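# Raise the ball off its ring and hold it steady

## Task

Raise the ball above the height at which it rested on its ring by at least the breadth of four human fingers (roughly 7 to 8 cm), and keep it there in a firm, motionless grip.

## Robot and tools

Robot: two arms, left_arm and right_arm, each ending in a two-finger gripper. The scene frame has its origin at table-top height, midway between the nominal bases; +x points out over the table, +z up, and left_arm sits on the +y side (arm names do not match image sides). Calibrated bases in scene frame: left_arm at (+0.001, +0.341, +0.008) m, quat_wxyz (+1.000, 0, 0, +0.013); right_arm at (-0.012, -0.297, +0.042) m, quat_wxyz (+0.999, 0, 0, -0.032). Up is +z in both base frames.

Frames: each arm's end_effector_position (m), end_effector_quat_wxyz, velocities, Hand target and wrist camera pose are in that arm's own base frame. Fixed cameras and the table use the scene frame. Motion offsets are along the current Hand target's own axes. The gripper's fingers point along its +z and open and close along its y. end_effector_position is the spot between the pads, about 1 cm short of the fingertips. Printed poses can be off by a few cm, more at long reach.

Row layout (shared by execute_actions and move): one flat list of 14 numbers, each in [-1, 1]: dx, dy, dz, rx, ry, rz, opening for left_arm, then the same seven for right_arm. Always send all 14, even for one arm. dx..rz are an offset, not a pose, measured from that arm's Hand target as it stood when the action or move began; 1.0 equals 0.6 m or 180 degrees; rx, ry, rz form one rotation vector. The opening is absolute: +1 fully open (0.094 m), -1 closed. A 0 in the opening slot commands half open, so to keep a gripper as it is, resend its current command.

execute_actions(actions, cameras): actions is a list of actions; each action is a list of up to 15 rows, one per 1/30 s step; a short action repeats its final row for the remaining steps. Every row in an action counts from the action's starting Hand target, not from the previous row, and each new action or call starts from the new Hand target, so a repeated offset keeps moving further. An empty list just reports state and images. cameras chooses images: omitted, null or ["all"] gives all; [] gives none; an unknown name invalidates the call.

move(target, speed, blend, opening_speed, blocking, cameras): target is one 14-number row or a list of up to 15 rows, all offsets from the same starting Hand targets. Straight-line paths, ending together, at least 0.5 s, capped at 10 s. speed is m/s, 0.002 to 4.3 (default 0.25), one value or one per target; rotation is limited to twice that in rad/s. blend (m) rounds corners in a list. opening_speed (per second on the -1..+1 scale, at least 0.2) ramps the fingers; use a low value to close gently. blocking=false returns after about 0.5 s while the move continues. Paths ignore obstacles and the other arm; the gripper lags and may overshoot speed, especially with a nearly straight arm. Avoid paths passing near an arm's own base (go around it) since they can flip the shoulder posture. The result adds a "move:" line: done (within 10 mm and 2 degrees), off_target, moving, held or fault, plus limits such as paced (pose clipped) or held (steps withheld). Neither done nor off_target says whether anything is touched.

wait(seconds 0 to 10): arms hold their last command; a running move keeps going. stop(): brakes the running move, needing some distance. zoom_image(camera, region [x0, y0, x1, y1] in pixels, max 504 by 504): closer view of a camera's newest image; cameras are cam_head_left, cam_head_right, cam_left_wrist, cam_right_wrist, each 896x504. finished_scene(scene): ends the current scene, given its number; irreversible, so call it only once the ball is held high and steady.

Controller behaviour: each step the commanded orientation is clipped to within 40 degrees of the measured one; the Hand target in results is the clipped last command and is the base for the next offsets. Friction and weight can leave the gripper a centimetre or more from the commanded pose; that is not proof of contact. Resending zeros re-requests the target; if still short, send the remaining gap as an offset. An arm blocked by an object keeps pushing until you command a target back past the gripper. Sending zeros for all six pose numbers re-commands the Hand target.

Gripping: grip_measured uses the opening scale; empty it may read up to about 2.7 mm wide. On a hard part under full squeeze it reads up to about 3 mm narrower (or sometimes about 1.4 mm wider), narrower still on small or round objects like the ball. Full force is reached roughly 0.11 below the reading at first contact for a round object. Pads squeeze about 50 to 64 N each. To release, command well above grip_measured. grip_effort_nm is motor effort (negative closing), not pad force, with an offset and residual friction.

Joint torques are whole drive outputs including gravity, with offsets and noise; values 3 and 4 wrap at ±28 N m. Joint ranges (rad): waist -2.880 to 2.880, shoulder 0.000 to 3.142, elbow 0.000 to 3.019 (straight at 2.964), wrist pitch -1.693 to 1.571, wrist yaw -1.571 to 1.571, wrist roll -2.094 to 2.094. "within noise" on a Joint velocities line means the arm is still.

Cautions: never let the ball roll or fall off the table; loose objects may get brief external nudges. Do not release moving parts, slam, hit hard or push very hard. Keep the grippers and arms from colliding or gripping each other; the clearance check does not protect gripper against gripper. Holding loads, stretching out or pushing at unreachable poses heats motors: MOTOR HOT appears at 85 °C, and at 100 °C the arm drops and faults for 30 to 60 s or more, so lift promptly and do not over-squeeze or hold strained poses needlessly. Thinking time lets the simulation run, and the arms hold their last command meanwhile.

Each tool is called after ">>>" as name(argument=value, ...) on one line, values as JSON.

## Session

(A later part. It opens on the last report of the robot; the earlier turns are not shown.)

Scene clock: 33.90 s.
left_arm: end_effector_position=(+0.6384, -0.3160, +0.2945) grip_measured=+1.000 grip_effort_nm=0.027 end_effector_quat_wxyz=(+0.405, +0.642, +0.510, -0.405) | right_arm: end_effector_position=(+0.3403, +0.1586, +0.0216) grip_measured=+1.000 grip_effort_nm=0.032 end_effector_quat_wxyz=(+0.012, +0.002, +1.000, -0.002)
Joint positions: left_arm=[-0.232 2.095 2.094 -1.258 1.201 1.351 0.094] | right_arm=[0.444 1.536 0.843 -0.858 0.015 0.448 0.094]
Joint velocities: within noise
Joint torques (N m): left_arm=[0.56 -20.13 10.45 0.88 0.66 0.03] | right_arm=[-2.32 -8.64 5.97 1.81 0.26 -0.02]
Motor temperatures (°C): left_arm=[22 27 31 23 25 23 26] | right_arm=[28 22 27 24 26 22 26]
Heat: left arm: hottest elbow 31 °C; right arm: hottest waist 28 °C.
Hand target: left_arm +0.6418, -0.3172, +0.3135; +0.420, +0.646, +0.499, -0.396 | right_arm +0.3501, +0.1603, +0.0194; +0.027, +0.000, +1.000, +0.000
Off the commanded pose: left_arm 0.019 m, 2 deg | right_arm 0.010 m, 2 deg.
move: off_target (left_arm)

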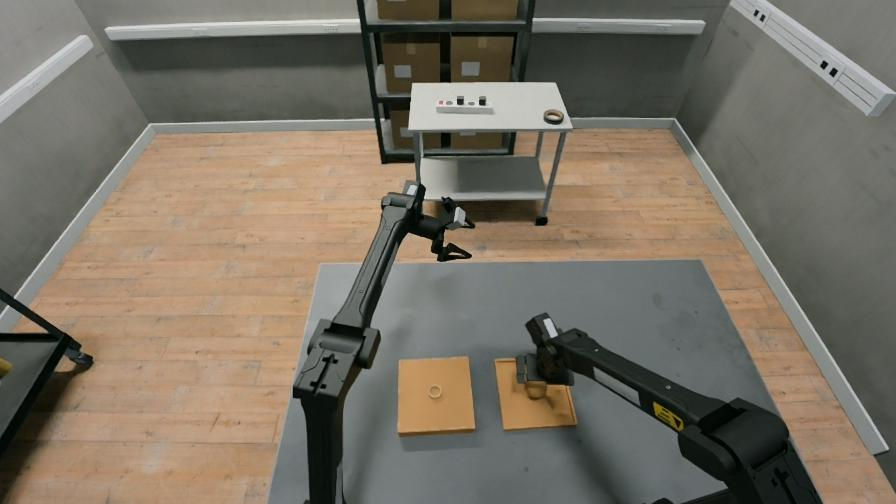

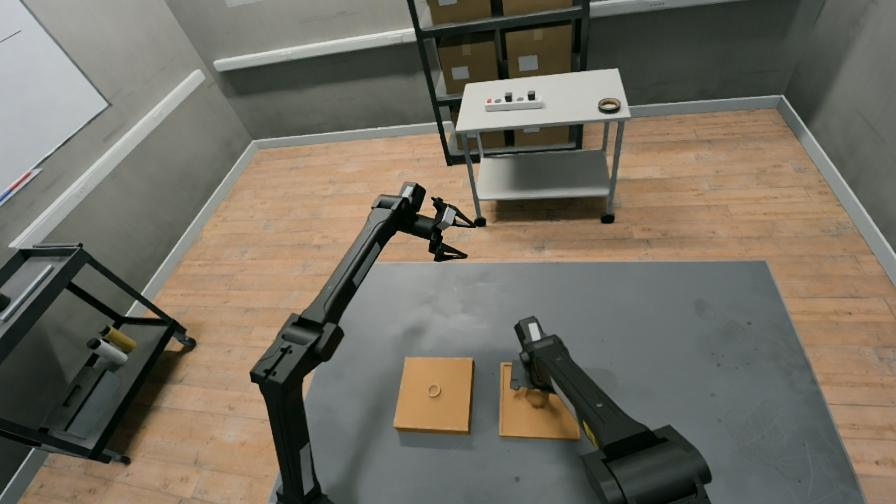

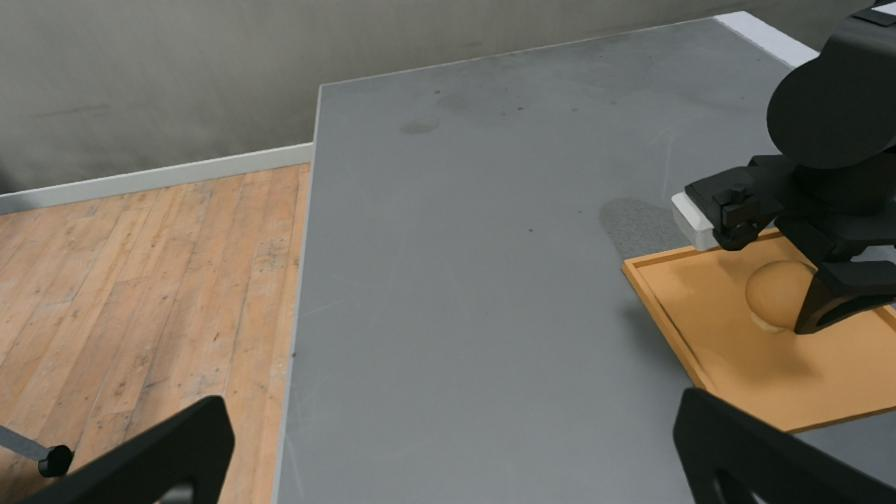

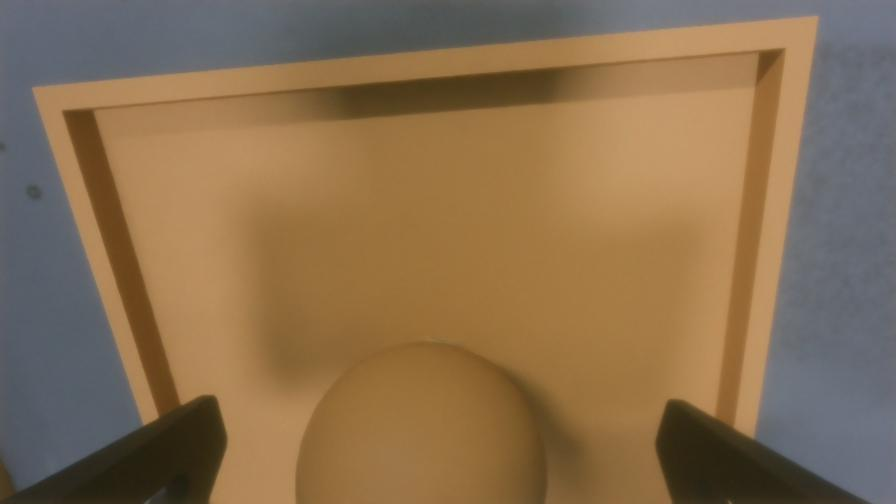

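>>> move(target=[0,0,0,0,0,0,1,0.007,0.009,0.033,0,0,0,1], speed=0.08)

Scene clock: 36.07 s.
left_arm: end_effector_position=(+0.6384, -0.3160, +0.2945) grip_measured=+1.000 grip_effort_nm=0.032 end_effector_quat_wxyz=(+0.405, +0.642, +0.510, -0.405) | right_arm: end_effector_position=(+0.3402, +0.1589, +0.0024) grip_measured=+1.000 grip_effort_nm=0.022 end_effector_quat_wxyz=(+0.013, +0.002, +1.000, -0.002)
Joint positions: left_arm=[-0.232 2.095 2.094 -1.258 1.201 1.351 0.094] | right_arm=[0.445 1.574 0.823 -0.798 0.015 0.448 0.094]
Joint velocities: within noise
Joint torques (N m): left_arm=[1.03 -20.6 10.52 0.92 0.66 0.04] | right_arm=[-0.97 -8.7 5.6 1.8 0.27 0.11]
Motor temperatures (°C): left_arm=[22 27 32 23 25 23 26] | right_arm=[28 22 27 24 26 22 26]
Heat: left arm: hottest elbow 32 °C; right arm: hottest waist 28 °C.
Hand target: left_arm +0.6418, -0.3172, +0.3135; +0.420, +0.646, +0.499, -0.396 | right_arm +0.3471, +0.1659, -0.0005; +0.027, -0.001, +1.000, +0.000
Off the commanded pose: left_arm 0.019 m, 2 deg | right_arm 0.010 m, 2 deg.
move: off_target (left_arm)

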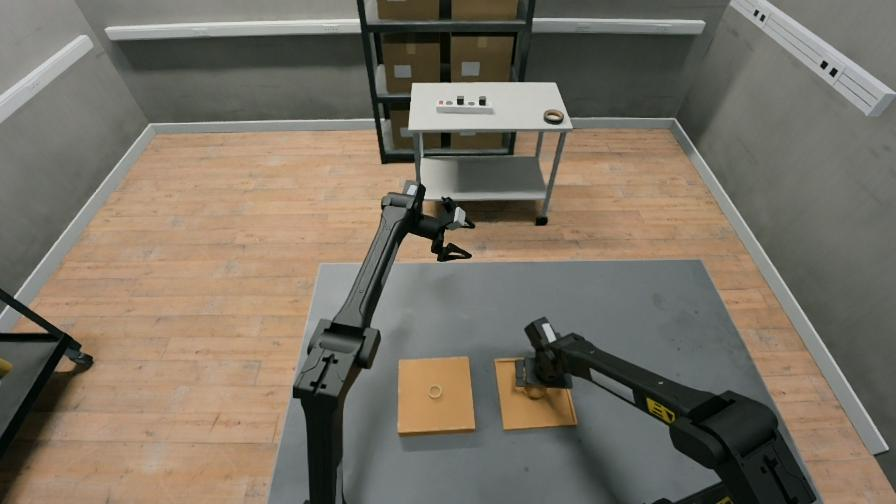

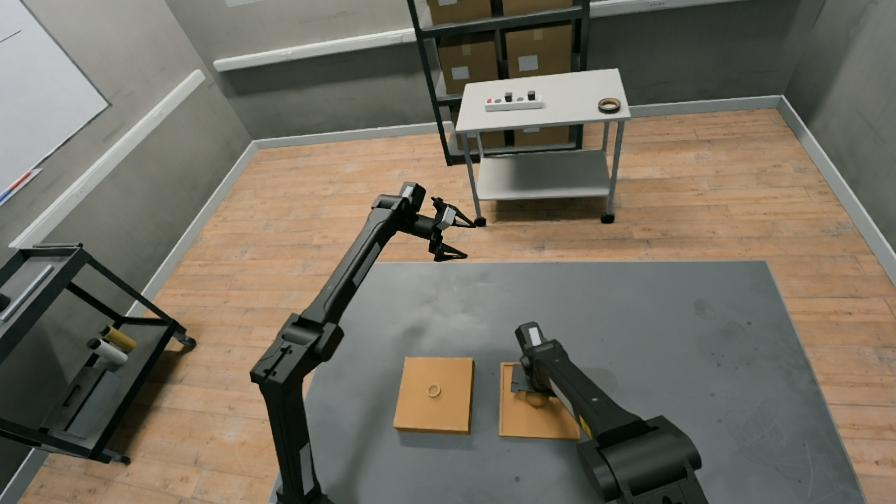

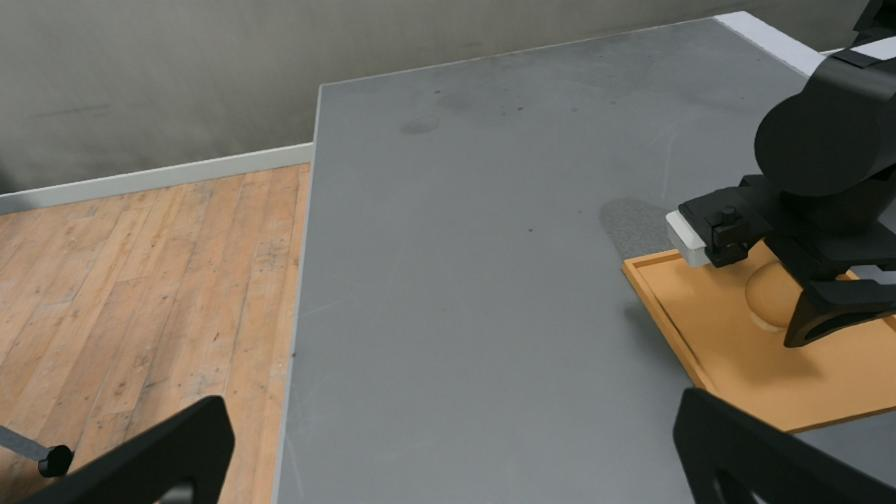

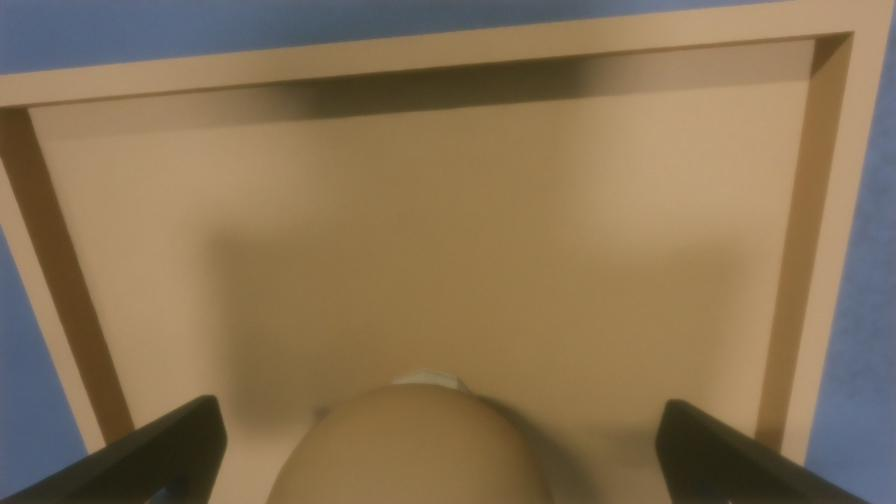

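>>> move(target=[0,0,0,0,0,0,1,0.007,0.013,0,0,0,0,1], speed=0.08, cameras=["cam_left_wrist","cam_right_wrist"])

Scene clock: 38.20 s.
left_arm: end_effector_position=(+0.6384, -0.3160, +0.2945) grip_measured=+1.000 grip_effort_nm=0.027 end_effector_quat_wxyz=(+0.405, +0.642, +0.510, -0.405) | right_arm: end_effector_position=(+0.3364, +0.1667, +0.0024) grip_measured=+1.000 grip_effort_nm=0.017 end_effector_quat_wxyz=(+0.013, -0.004, +1.000, -0.002)
Joint positions: left_arm=[-0.232 2.095 2.094 -1.258 1.201 1.351 0.094] | right_arm=[0.468 1.574 0.823 -0.798 0.015 0.461 0.094]
Joint velocities: within noise
Joint torques (N m): left_arm=[0.79 -20.6 10.58 0.72 0.65 0.02] | right_arm=[-0.97 -8.7 5.55 1.81 0.29 0.12]
Motor temperatures (°C): left_arm=[22 27 32 23 25 23 26] | right_arm=[28 22 27 24 26 22 26]
Heat: left arm: hottest elbow 32 °C; right arm: hottest waist 28 °C.
Hand target: left_arm +0.6418, -0.3172, +0.3135; +0.420, +0.646, +0.499, -0.396 | right_arm +0.3429, +0.1736, -0.0007; +0.027, -0.001, +1.000, +0.000
Off the commanded pose: left_arm 0.019 m, 2 deg | right_arm 0.010 m, 2 deg.
move: off_target (left_arm)
Images, in order (width x height): cam_left_wrist 896x504, cam_right_wrist 896x504.

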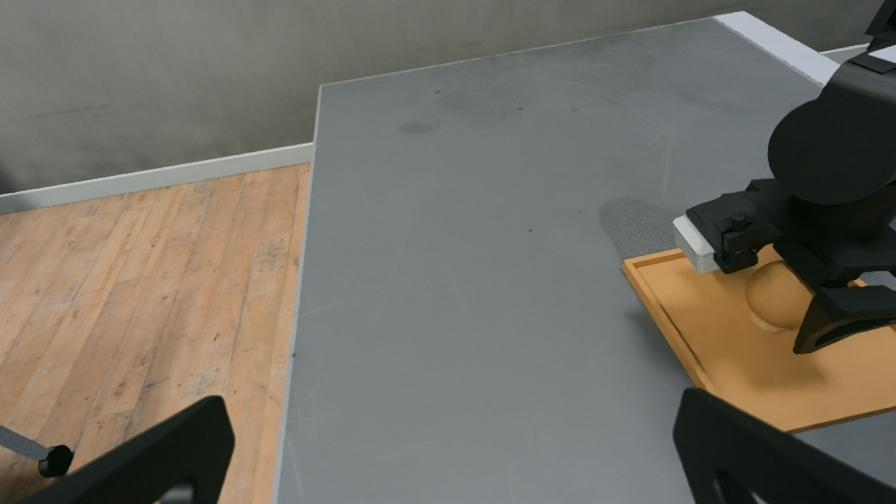

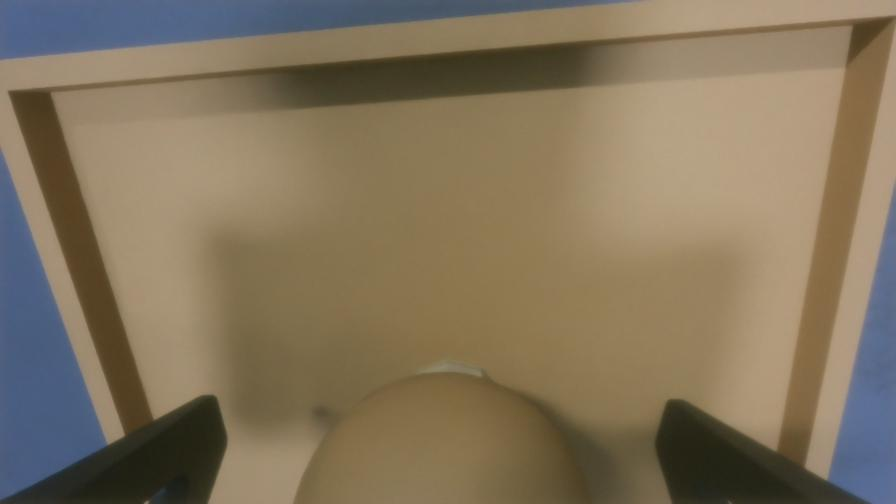

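>>> move(target=[0,0,0,0,0,0,1,0,0,0,0,0,0,0.2], opening_speed=0.4, cameras=["cam_left_wrist","cam_right_wrist"])

Scene clock: 42.30 s.
left_arm: end_effector_position=(+0.6384, -0.3160, +0.2945) grip_measured=+1.000 grip_effort_nm=0.027 end_effector_quat_wxyz=(+0.405, +0.642, +0.510, -0.405) | right_arm: end_effector_position=(+0.3366, +0.1665, +0.0024) grip_measured=+0.202 grip_effort_nm=-0.476 end_effector_quat_wxyz=(+0.013, -0.004, +1.000, -0.003)
Joint positions: left_arm=[-0.232 2.095 2.094 -1.258 1.201 1.351 0.094] | right_arm=[0.468 1.574 0.823 -0.798 0.016 0.461 0.056]
Joint velocities: left_arm=[within noise] | right_arm=[0.005 -0.005 0.002 -0.012 -0.066 -0.051 0.013]
Joint torques (N m): left_arm=[0.21 -19.9 10.48 0.94 0.63 0.04] | right_arm=[-0.97 -8.76 5.55 1.83 0.25 0.12]
Motor temperatures (°C): left_arm=[22 27 32 23 25 23 26] | right_arm=[28 22 27 24 26 22 26]
Heat: left arm: hottest elbow 32 °C; right arm: hottest waist 28 °C.
Hand target: left_arm +0.6418, -0.3172, +0.3135; +0.420, +0.646, +0.499, -0.396 | right_arm +0.3429, +0.1736, -0.0007; +0.027, -0.001, +1.000, +0.000
Off the commanded pose: left_arm 0.019 m, 2 deg | right_arm 0.010 m, 2 deg.
move: off_target (left_arm)
Images, in order (width x height): cam_left_wrist 896x504, cam_right_wrist 896x504.

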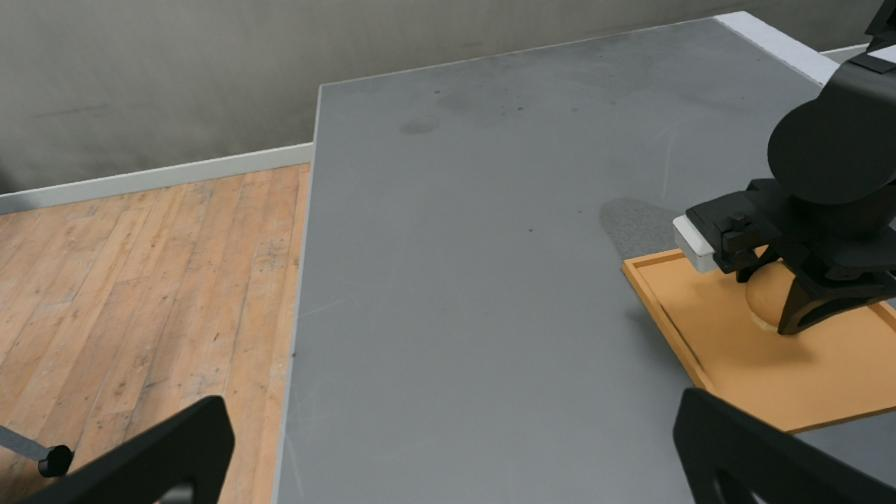

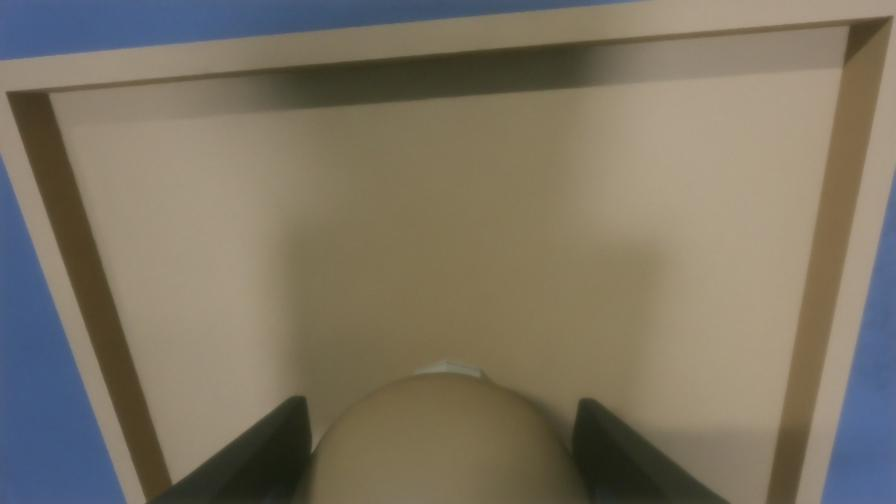

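>>> move(target=[0,0,0,0,0,0,1,0,0,0,0,0,0,0.0], opening_speed=0.3, cameras=["cam_left_wrist","cam_right_wrist"])

Scene clock: 44.13 s.
left_arm: end_effector_position=(+0.6384, -0.3160, +0.2945) grip_measured=+1.000 grip_effort_nm=0.027 end_effector_quat_wxyz=(+0.405, +0.642, +0.510, -0.405) | right_arm: end_effector_position=(+0.3366, +0.1665, +0.0024) grip_measured=+0.188 grip_effort_nm=-1.004 end_effector_quat_wxyz=(+0.013, -0.004, +1.000, -0.003)
Joint positions: left_arm=[-0.232 2.095 2.094 -1.258 1.201 1.351 0.094] | right_arm=[0.468 1.574 0.823 -0.798 0.016 0.461 0.056]
Joint velocities: within noise
Joint torques (N m): left_arm=[1.08 -20.19 10.37 0.9 0.64 0.02] | right_arm=[-0.97 -8.7 5.55 1.81 0.25 0.12]
Motor temperatures (°C): left_arm=[22 27 33 23 25 23 26] | right_arm=[28 22 27 24 26 22 26]
Heat: left arm: hottest elbow 33 °C; right arm: hottest waist 28 °C.
Hand target: left_arm +0.6418, -0.3172, +0.3135; +0.420, +0.646, +0.499, -0.396 | right_arm +0.3429, +0.1736, -0.0007; +0.027, -0.001, +1.000, +0.000
Off the commanded pose: left_arm 0.019 m, 2 deg | right_arm 0.010 m, 2 deg.
move: off_target (left_arm)
Images, in order (width x height): cam_left_wrist 896x504, cam_right_wrist 896x504.

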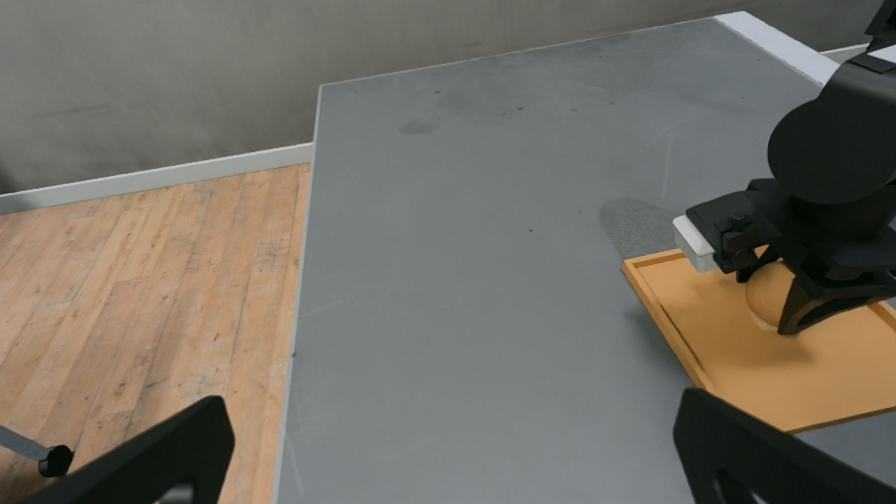

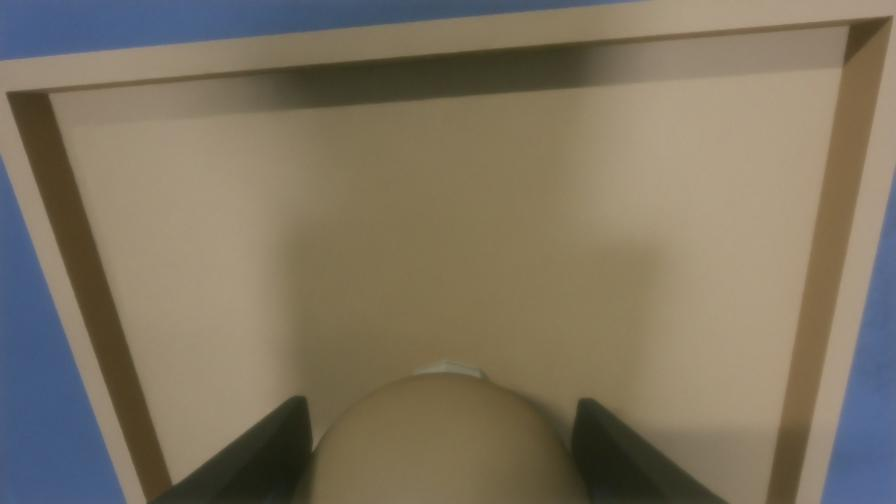

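>>> move(target=[0,0,0,0,0,0,1,0,0,-0.22,0,0,0,0.0], speed=0.1)

>>> wait(seconds=2)

Scene clock: 47.03 s.
left_arm: end_effector_position=(+0.6384, -0.3160, +0.2945) grip_measured=+1.000 grip_effort_nm=0.022 end_effector_quat_wxyz=(+0.405, +0.642, +0.510, -0.405) | right_arm: end_effector_position=(+0.3189, +0.1606, +0.1054) grip_measured=+0.188 grip_effort_nm=-0.999 end_effector_quat_wxyz=(-0.006, -0.004, +1.000, -0.012)
Joint positions: left_arm=[-0.232 2.095 2.094 -1.258 1.201 1.351 0.094] | right_arm=[0.476 1.383 0.939 -1.149 0.016 0.468 0.056]
Joint velocities: within noise
Joint torques (N m): left_arm=[0.73 -20.19 10.45 0.96 0.63 0.06] | right_arm=[-0.85 -10.05 10.35 0.03 0.24 0.13]
Motor temperatures (°C): left_arm=[22 27 33 23 25 22 26] | right_arm=[28 22 27 24 25 22 27]
Heat: left arm: hottest elbow 33 °C; right arm: hottest waist 28 °C.
Hand target: left_arm +0.6418, -0.3172, +0.3135; +0.420, +0.646, +0.499, -0.396 | right_arm +0.3359, +0.1736, +0.1311; +0.027, -0.001, +1.000, +0.000
Off the commanded pose: left_arm 0.019 m, 2 deg | right_arm 0.033 m, 4 deg.
move: off_target (left_arm, right_arm)

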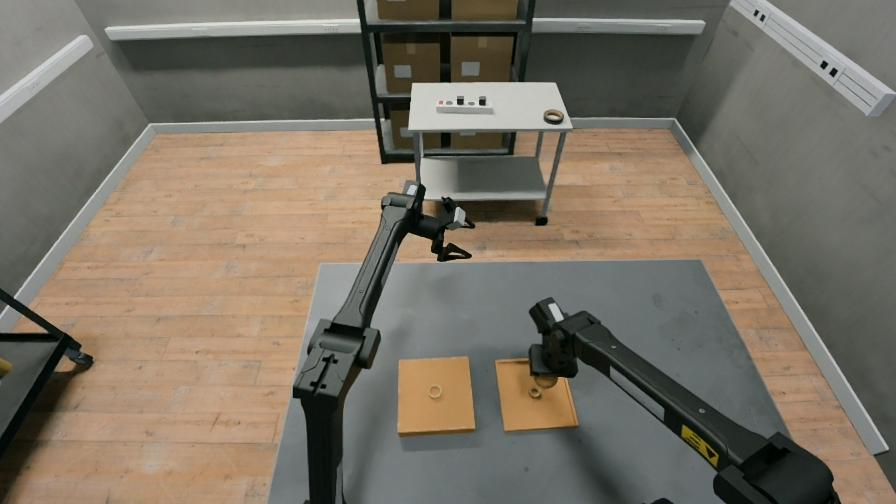

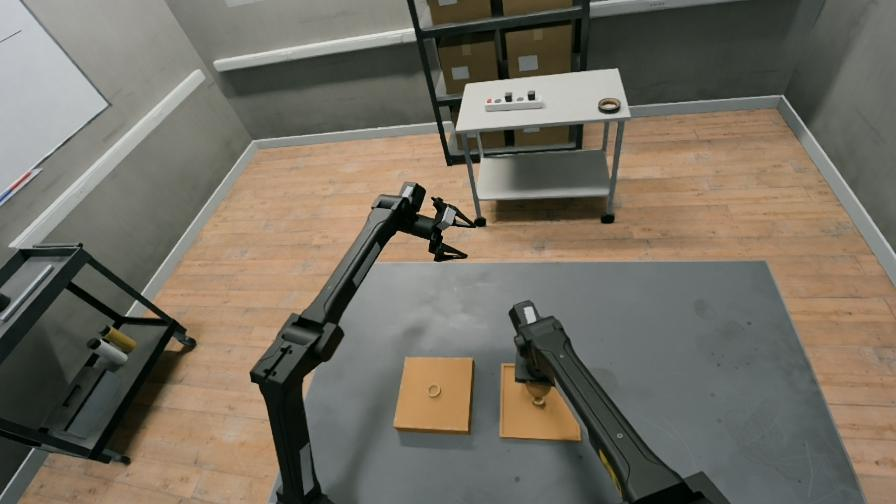

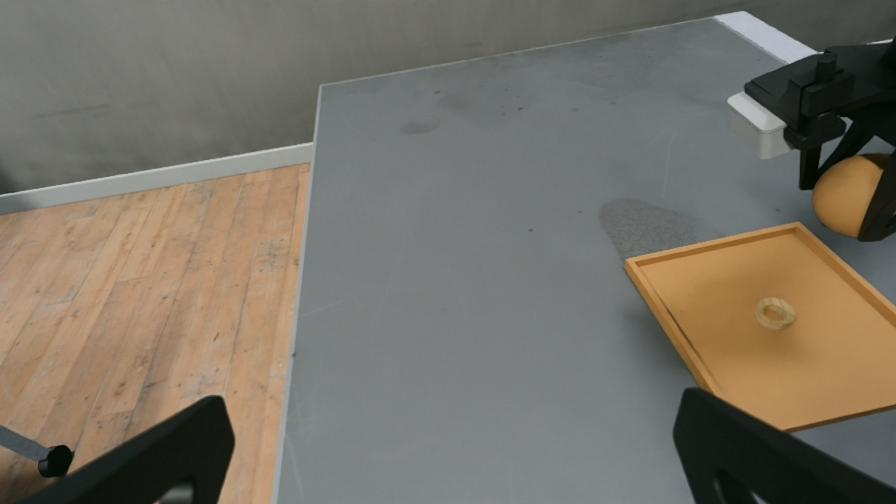

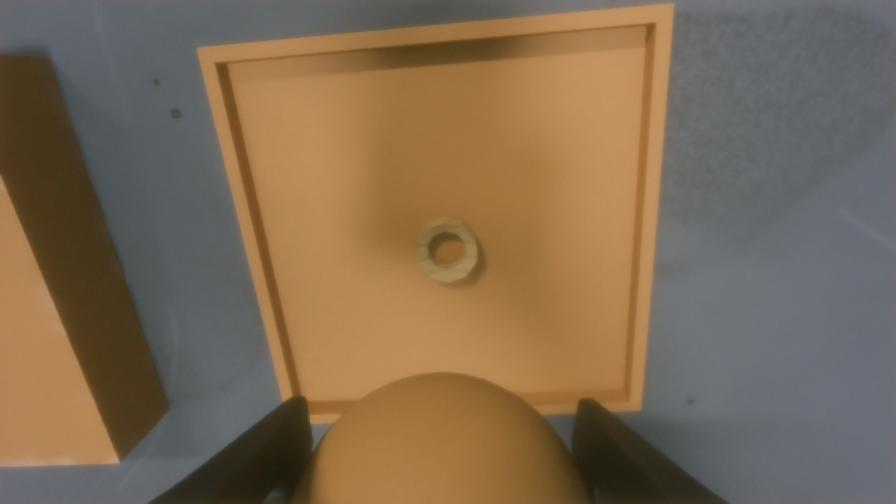

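Scene clock: 49.03 s.
left_arm: end_effector_position=(+0.6384, -0.3160, +0.2945) grip_measured=+1.000 grip_effort_nm=0.027 end_effector_quat_wxyz=(+0.405, +0.642, +0.510, -0.405) | right_arm: end_effector_position=(+0.3189, +0.1606, +0.1054) grip_measured=+0.188 grip_effort_nm=-1.004 end_effector_quat_wxyz=(-0.006, -0.004, +1.000, -0.012)
Joint positions: left_arm=[-0.232 2.095 2.094 -1.258 1.201 1.351 0.094] | right_arm=[0.476 1.383 0.939 -1.149 0.016 0.468 0.056]
Joint velocities: within noise
Joint torques (N m): left_arm=[0.21 -20.25 10.48 1.06 0.67 0.02] | right_arm=[-0.85 -10.05 10.35 0.01 0.24 0.12]
Motor temperatures (°C): left_arm=[22 27 33 23 25 22 26] | right_arm=[28 22 28 24 25 22 27]
Heat: left arm: hottest elbow 33 °C; right arm: hottest waist 28 °C.
Hand target: left_arm +0.6418, -0.3172, +0.3135; +0.420, +0.646, +0.499, -0.396 | right_arm +0.3359, +0.1736, +0.1311; +0.027, -0.001, +1.000, +0.000
Tool commands: left_gripper/opening=+1.0 right_gripper/opening=+0.0
Off the commanded pose: left_arm 0.019 m, 2 deg | right_arm 0.033 m, 4 deg.
wait: 2.00 s; at rest by 0.17 s

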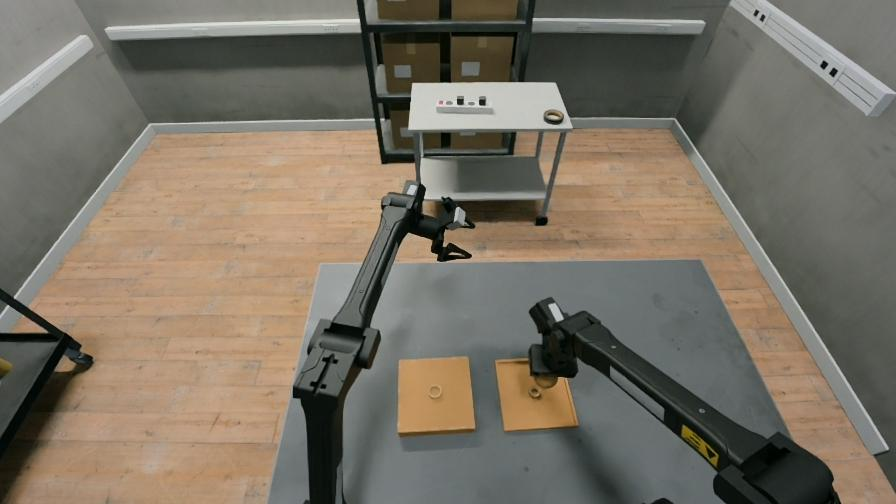

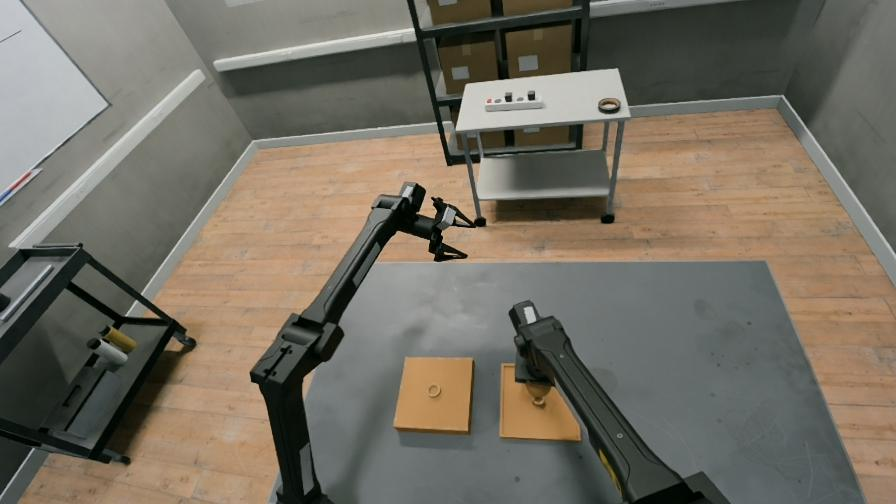

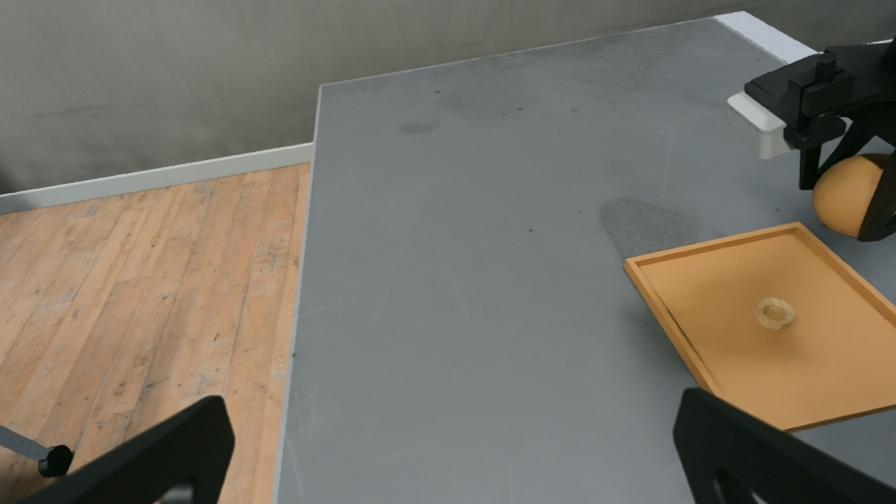

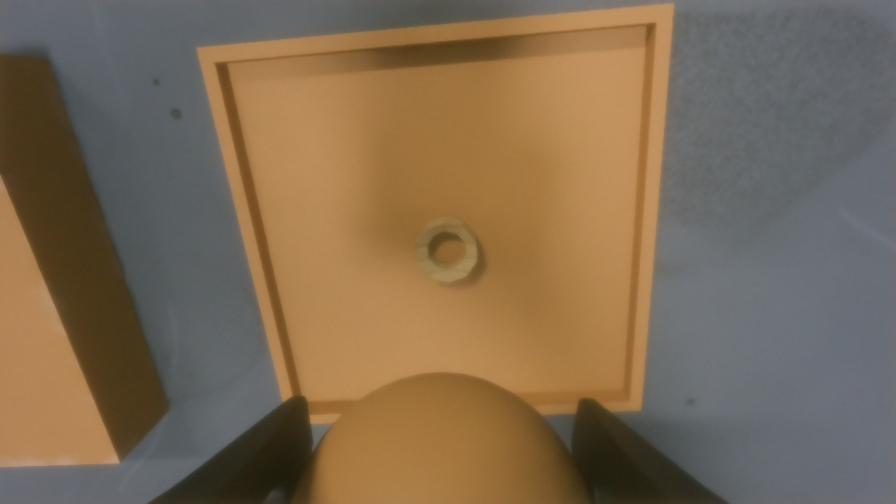

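>>> finished_scene(scene=1)

The scene is finished: the task was done.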